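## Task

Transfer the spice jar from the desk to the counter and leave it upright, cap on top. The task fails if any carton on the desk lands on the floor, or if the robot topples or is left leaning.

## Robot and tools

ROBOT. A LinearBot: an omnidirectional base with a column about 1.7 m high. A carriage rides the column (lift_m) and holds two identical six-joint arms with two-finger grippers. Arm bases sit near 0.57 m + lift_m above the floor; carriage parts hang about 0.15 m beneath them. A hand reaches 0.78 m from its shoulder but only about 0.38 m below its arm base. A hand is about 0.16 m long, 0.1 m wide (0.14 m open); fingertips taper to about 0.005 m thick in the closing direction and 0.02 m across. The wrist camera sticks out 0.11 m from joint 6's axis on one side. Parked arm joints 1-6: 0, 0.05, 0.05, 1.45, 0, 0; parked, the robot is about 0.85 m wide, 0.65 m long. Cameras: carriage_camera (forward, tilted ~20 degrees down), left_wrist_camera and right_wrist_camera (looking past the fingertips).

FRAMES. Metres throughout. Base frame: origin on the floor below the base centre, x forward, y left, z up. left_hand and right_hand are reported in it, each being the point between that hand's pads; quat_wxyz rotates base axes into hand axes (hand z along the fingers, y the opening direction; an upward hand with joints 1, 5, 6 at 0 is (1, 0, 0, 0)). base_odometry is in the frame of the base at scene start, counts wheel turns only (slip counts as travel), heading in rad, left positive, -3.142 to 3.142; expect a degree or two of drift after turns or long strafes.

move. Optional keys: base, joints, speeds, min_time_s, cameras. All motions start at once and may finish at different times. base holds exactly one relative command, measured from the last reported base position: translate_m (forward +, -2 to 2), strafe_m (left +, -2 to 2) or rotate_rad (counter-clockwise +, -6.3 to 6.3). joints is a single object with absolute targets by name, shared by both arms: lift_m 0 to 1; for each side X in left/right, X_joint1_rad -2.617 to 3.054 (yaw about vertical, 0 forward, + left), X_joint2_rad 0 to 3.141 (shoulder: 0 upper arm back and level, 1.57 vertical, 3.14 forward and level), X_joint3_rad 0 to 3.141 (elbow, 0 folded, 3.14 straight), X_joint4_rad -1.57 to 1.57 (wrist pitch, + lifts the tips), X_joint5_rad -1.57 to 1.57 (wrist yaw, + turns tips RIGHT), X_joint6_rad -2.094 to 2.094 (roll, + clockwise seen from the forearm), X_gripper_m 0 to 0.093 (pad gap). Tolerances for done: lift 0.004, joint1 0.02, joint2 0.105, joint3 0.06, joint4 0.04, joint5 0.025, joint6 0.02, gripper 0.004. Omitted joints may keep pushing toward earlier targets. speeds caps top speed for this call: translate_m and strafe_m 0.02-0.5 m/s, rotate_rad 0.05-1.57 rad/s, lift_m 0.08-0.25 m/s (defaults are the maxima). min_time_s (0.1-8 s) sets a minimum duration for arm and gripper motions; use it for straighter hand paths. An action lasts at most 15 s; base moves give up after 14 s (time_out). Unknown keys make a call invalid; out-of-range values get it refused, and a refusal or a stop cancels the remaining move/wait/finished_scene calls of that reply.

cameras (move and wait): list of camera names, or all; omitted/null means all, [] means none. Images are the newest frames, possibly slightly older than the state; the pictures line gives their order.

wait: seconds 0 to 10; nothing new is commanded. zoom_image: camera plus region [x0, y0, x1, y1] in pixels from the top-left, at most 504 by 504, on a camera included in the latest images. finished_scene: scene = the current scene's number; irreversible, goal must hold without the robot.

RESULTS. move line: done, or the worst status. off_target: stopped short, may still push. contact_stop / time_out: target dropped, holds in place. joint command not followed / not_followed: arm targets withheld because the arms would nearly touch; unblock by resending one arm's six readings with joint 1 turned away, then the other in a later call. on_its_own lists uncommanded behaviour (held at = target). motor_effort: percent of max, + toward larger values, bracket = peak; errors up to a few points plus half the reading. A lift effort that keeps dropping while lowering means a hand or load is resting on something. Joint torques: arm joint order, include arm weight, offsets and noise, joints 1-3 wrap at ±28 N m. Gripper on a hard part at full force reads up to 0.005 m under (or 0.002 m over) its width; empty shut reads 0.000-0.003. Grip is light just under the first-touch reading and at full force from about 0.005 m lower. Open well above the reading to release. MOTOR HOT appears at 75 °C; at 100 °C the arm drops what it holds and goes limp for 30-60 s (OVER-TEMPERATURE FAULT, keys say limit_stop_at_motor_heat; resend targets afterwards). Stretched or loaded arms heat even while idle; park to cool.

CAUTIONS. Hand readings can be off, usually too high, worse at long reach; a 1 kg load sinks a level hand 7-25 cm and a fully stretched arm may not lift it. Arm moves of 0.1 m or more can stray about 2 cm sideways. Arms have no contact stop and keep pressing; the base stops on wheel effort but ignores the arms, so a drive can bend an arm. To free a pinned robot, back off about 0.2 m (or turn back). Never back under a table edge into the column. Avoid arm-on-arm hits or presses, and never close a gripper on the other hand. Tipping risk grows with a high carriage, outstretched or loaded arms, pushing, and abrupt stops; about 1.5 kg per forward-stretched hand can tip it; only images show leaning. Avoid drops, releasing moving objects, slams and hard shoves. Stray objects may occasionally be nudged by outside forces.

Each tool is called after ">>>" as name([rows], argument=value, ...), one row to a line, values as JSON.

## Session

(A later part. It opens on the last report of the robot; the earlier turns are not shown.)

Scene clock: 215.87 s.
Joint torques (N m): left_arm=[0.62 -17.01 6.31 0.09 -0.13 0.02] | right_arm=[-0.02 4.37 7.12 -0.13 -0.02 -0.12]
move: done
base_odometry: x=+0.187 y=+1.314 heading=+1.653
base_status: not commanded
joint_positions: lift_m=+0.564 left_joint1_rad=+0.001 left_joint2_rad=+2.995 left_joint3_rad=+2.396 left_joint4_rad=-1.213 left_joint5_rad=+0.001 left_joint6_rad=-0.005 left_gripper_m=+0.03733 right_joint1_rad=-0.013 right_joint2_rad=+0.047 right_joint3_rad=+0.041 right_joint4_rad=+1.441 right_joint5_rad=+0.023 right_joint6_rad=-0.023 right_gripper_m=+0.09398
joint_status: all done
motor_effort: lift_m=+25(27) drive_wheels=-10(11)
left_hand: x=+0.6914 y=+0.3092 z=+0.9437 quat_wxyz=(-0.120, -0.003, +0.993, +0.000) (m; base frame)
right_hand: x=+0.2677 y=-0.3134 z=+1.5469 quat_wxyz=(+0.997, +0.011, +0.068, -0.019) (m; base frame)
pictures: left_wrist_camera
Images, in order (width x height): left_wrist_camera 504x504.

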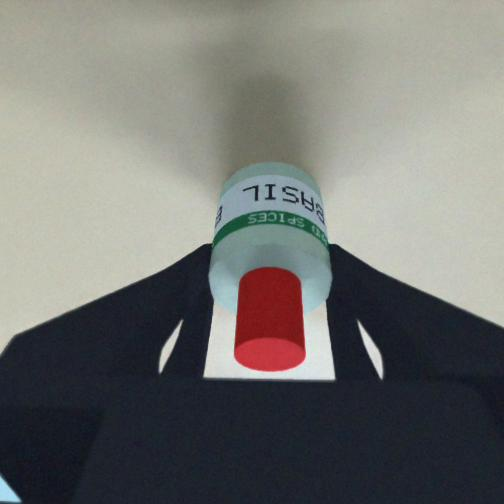

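>>> move(joints={"lift_m": 0.567, "left_gripper_m": 0.045}, speeds={"lift_m": 0.08}, min_time_s=1.5, cameras=["left_wrist_camera"])

>>> move(joints={"left_gripper_m": 0.09}, min_time_s=1.2, cameras=["left_wrist_camera"])

Scene clock: 224.87 s.
Joint torques (N m): left_arm=[0.55 -17.06 6.27 0.01 -0.13 0.02] | right_arm=[-0.01 4.37 7.02 -0.12 -0.01 -0.12]
move: done
base_odometry: x=+0.187 y=+1.314 heading=+1.653
base_status: not commanded
joint_positions: lift_m=+0.567 left_joint1_rad=+0.001 left_joint2_rad=+2.995 left_joint3_rad=+2.396 left_joint4_rad=-1.206 left_joint5_rad=+0.001 left_joint6_rad=-0.005 left_gripper_m=+0.04493 right_joint1_rad=-0.013 right_joint2_rad=+0.047 right_joint3_rad=+0.041 right_joint4_rad=+1.441 right_joint5_rad=+0.023 right_joint6_rad=-0.023 right_gripper_m=+0.09398
joint_status: all done
motor_effort: lift_m=+32(35) drive_wheels=-9(12)
left_hand: x=+0.6931 y=+0.3092 z=+0.9457 quat_wxyz=(-0.117, -0.003, +0.993, +0.000) (m; base frame)
right_hand: x=+0.2677 y=-0.3134 z=+1.5493 quat_wxyz=(+0.997, +0.011, +0.068, -0.019) (m; base frame)
pictures: left_wrist_camera
Images, in order (width x height): left_wrist_camera 504x504.

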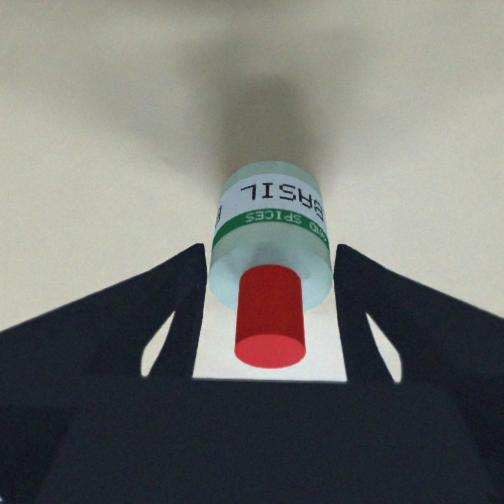

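Scene clock: 226.33 s.
Joint torques (N m): left_arm=[0.54 -17.06 6.27 0.02 -0.12 0.02] | right_arm=[0.01 4.4 7.09 -0.12 -0.01 -0.11]
move: done
base_odometry: x=+0.187 y=+1.314 heading=+1.653
base_status: not commanded
joint_positions: lift_m=+0.567 left_joint1_rad=+0.001 left_joint2_rad=+2.995 left_joint3_rad=+2.396 left_joint4_rad=-1.206 left_joint5_rad=+0.001 left_joint6_rad=-0.005 left_gripper_m=+0.08990 right_joint1_rad=-0.013 right_joint2_rad=+0.047 right_joint3_rad=+0.041 right_joint4_rad=+1.441 right_joint5_rad=+0.023 right_joint6_rad=-0.023 right_gripper_m=+0.09398
joint_status: all done
motor_effort: lift_m=+32(32) drive_wheels=-11(12)
left_hand: x=+0.6931 y=+0.3092 z=+0.9457 quat_wxyz=(-0.117, -0.003, +0.993, +0.000) (m; base frame)
right_hand: x=+0.2677 y=-0.3134 z=+1.5493 quat_wxyz=(+0.997, +0.011, +0.068, -0.019) (m; base frame)
pictures: left_wrist_camera
Images, in order (width x height): left_wrist_camera 504x504.

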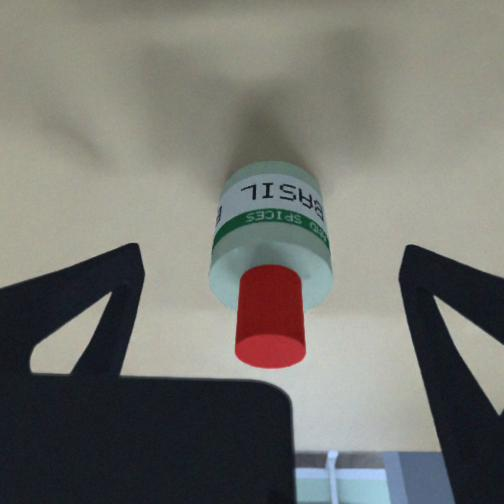

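>>> move(joints={"lift_m": 0.7}, speeds={"lift_m": 0.12}, cameras=["left_wrist_camera", "carriage_camera"])

Scene clock: 231.27 s.
Joint torques (N m): left_arm=[0.5 -17.18 6.19 0 -0.13 0.02] | right_arm=[0.01 4.41 7.09 -0.13 -0.01 -0.12]
move: done
base_odometry: x=+0.187 y=+1.314 heading=+1.653
base_status: not commanded
joint_positions: lift_m=+0.700 left_joint1_rad=+0.001 left_joint2_rad=+2.996 left_joint3_rad=+2.396 left_joint4_rad=-1.205 left_joint5_rad=+0.001 left_joint6_rad=-0.005 left_gripper_m=+0.08990 right_joint1_rad=-0.013 right_joint2_rad=+0.047 right_joint3_rad=+0.041 right_joint4_rad=+1.441 right_joint5_rad=+0.023 right_joint6_rad=-0.023 right_gripper_m=+0.09398
joint_status: all done
motor_effort: lift_m=+30(37) drive_wheels=+7(13)
left_hand: x=+0.6929 y=+0.3092 z=+1.0781 quat_wxyz=(-0.117, -0.003, +0.993, +0.000) (m; base frame)
right_hand: x=+0.2677 y=-0.3134 z=+1.6825 quat_wxyz=(+0.997, +0.011, +0.068, -0.019) (m; base frame)
pictures: carriage_camera, left_wrist_camera
Images, in order (width x height): carriage_camera 504x504, left_wrist_camera 504x504.

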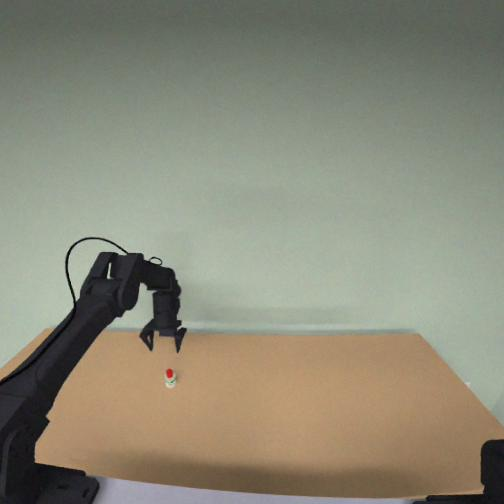

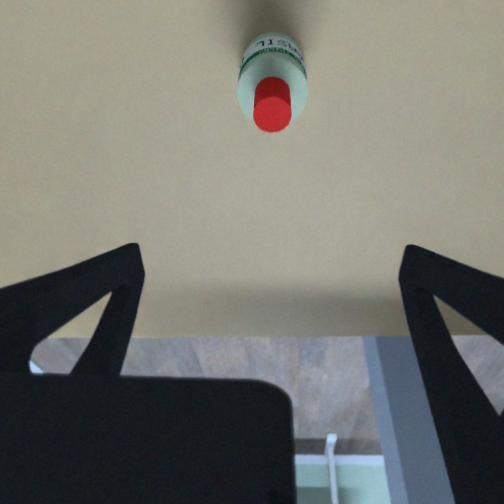

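The jar is standing on the counter with its cap up, and the hand is clear of it.

>>> finished_scene(scene=3)

The scene is finished: the task was done.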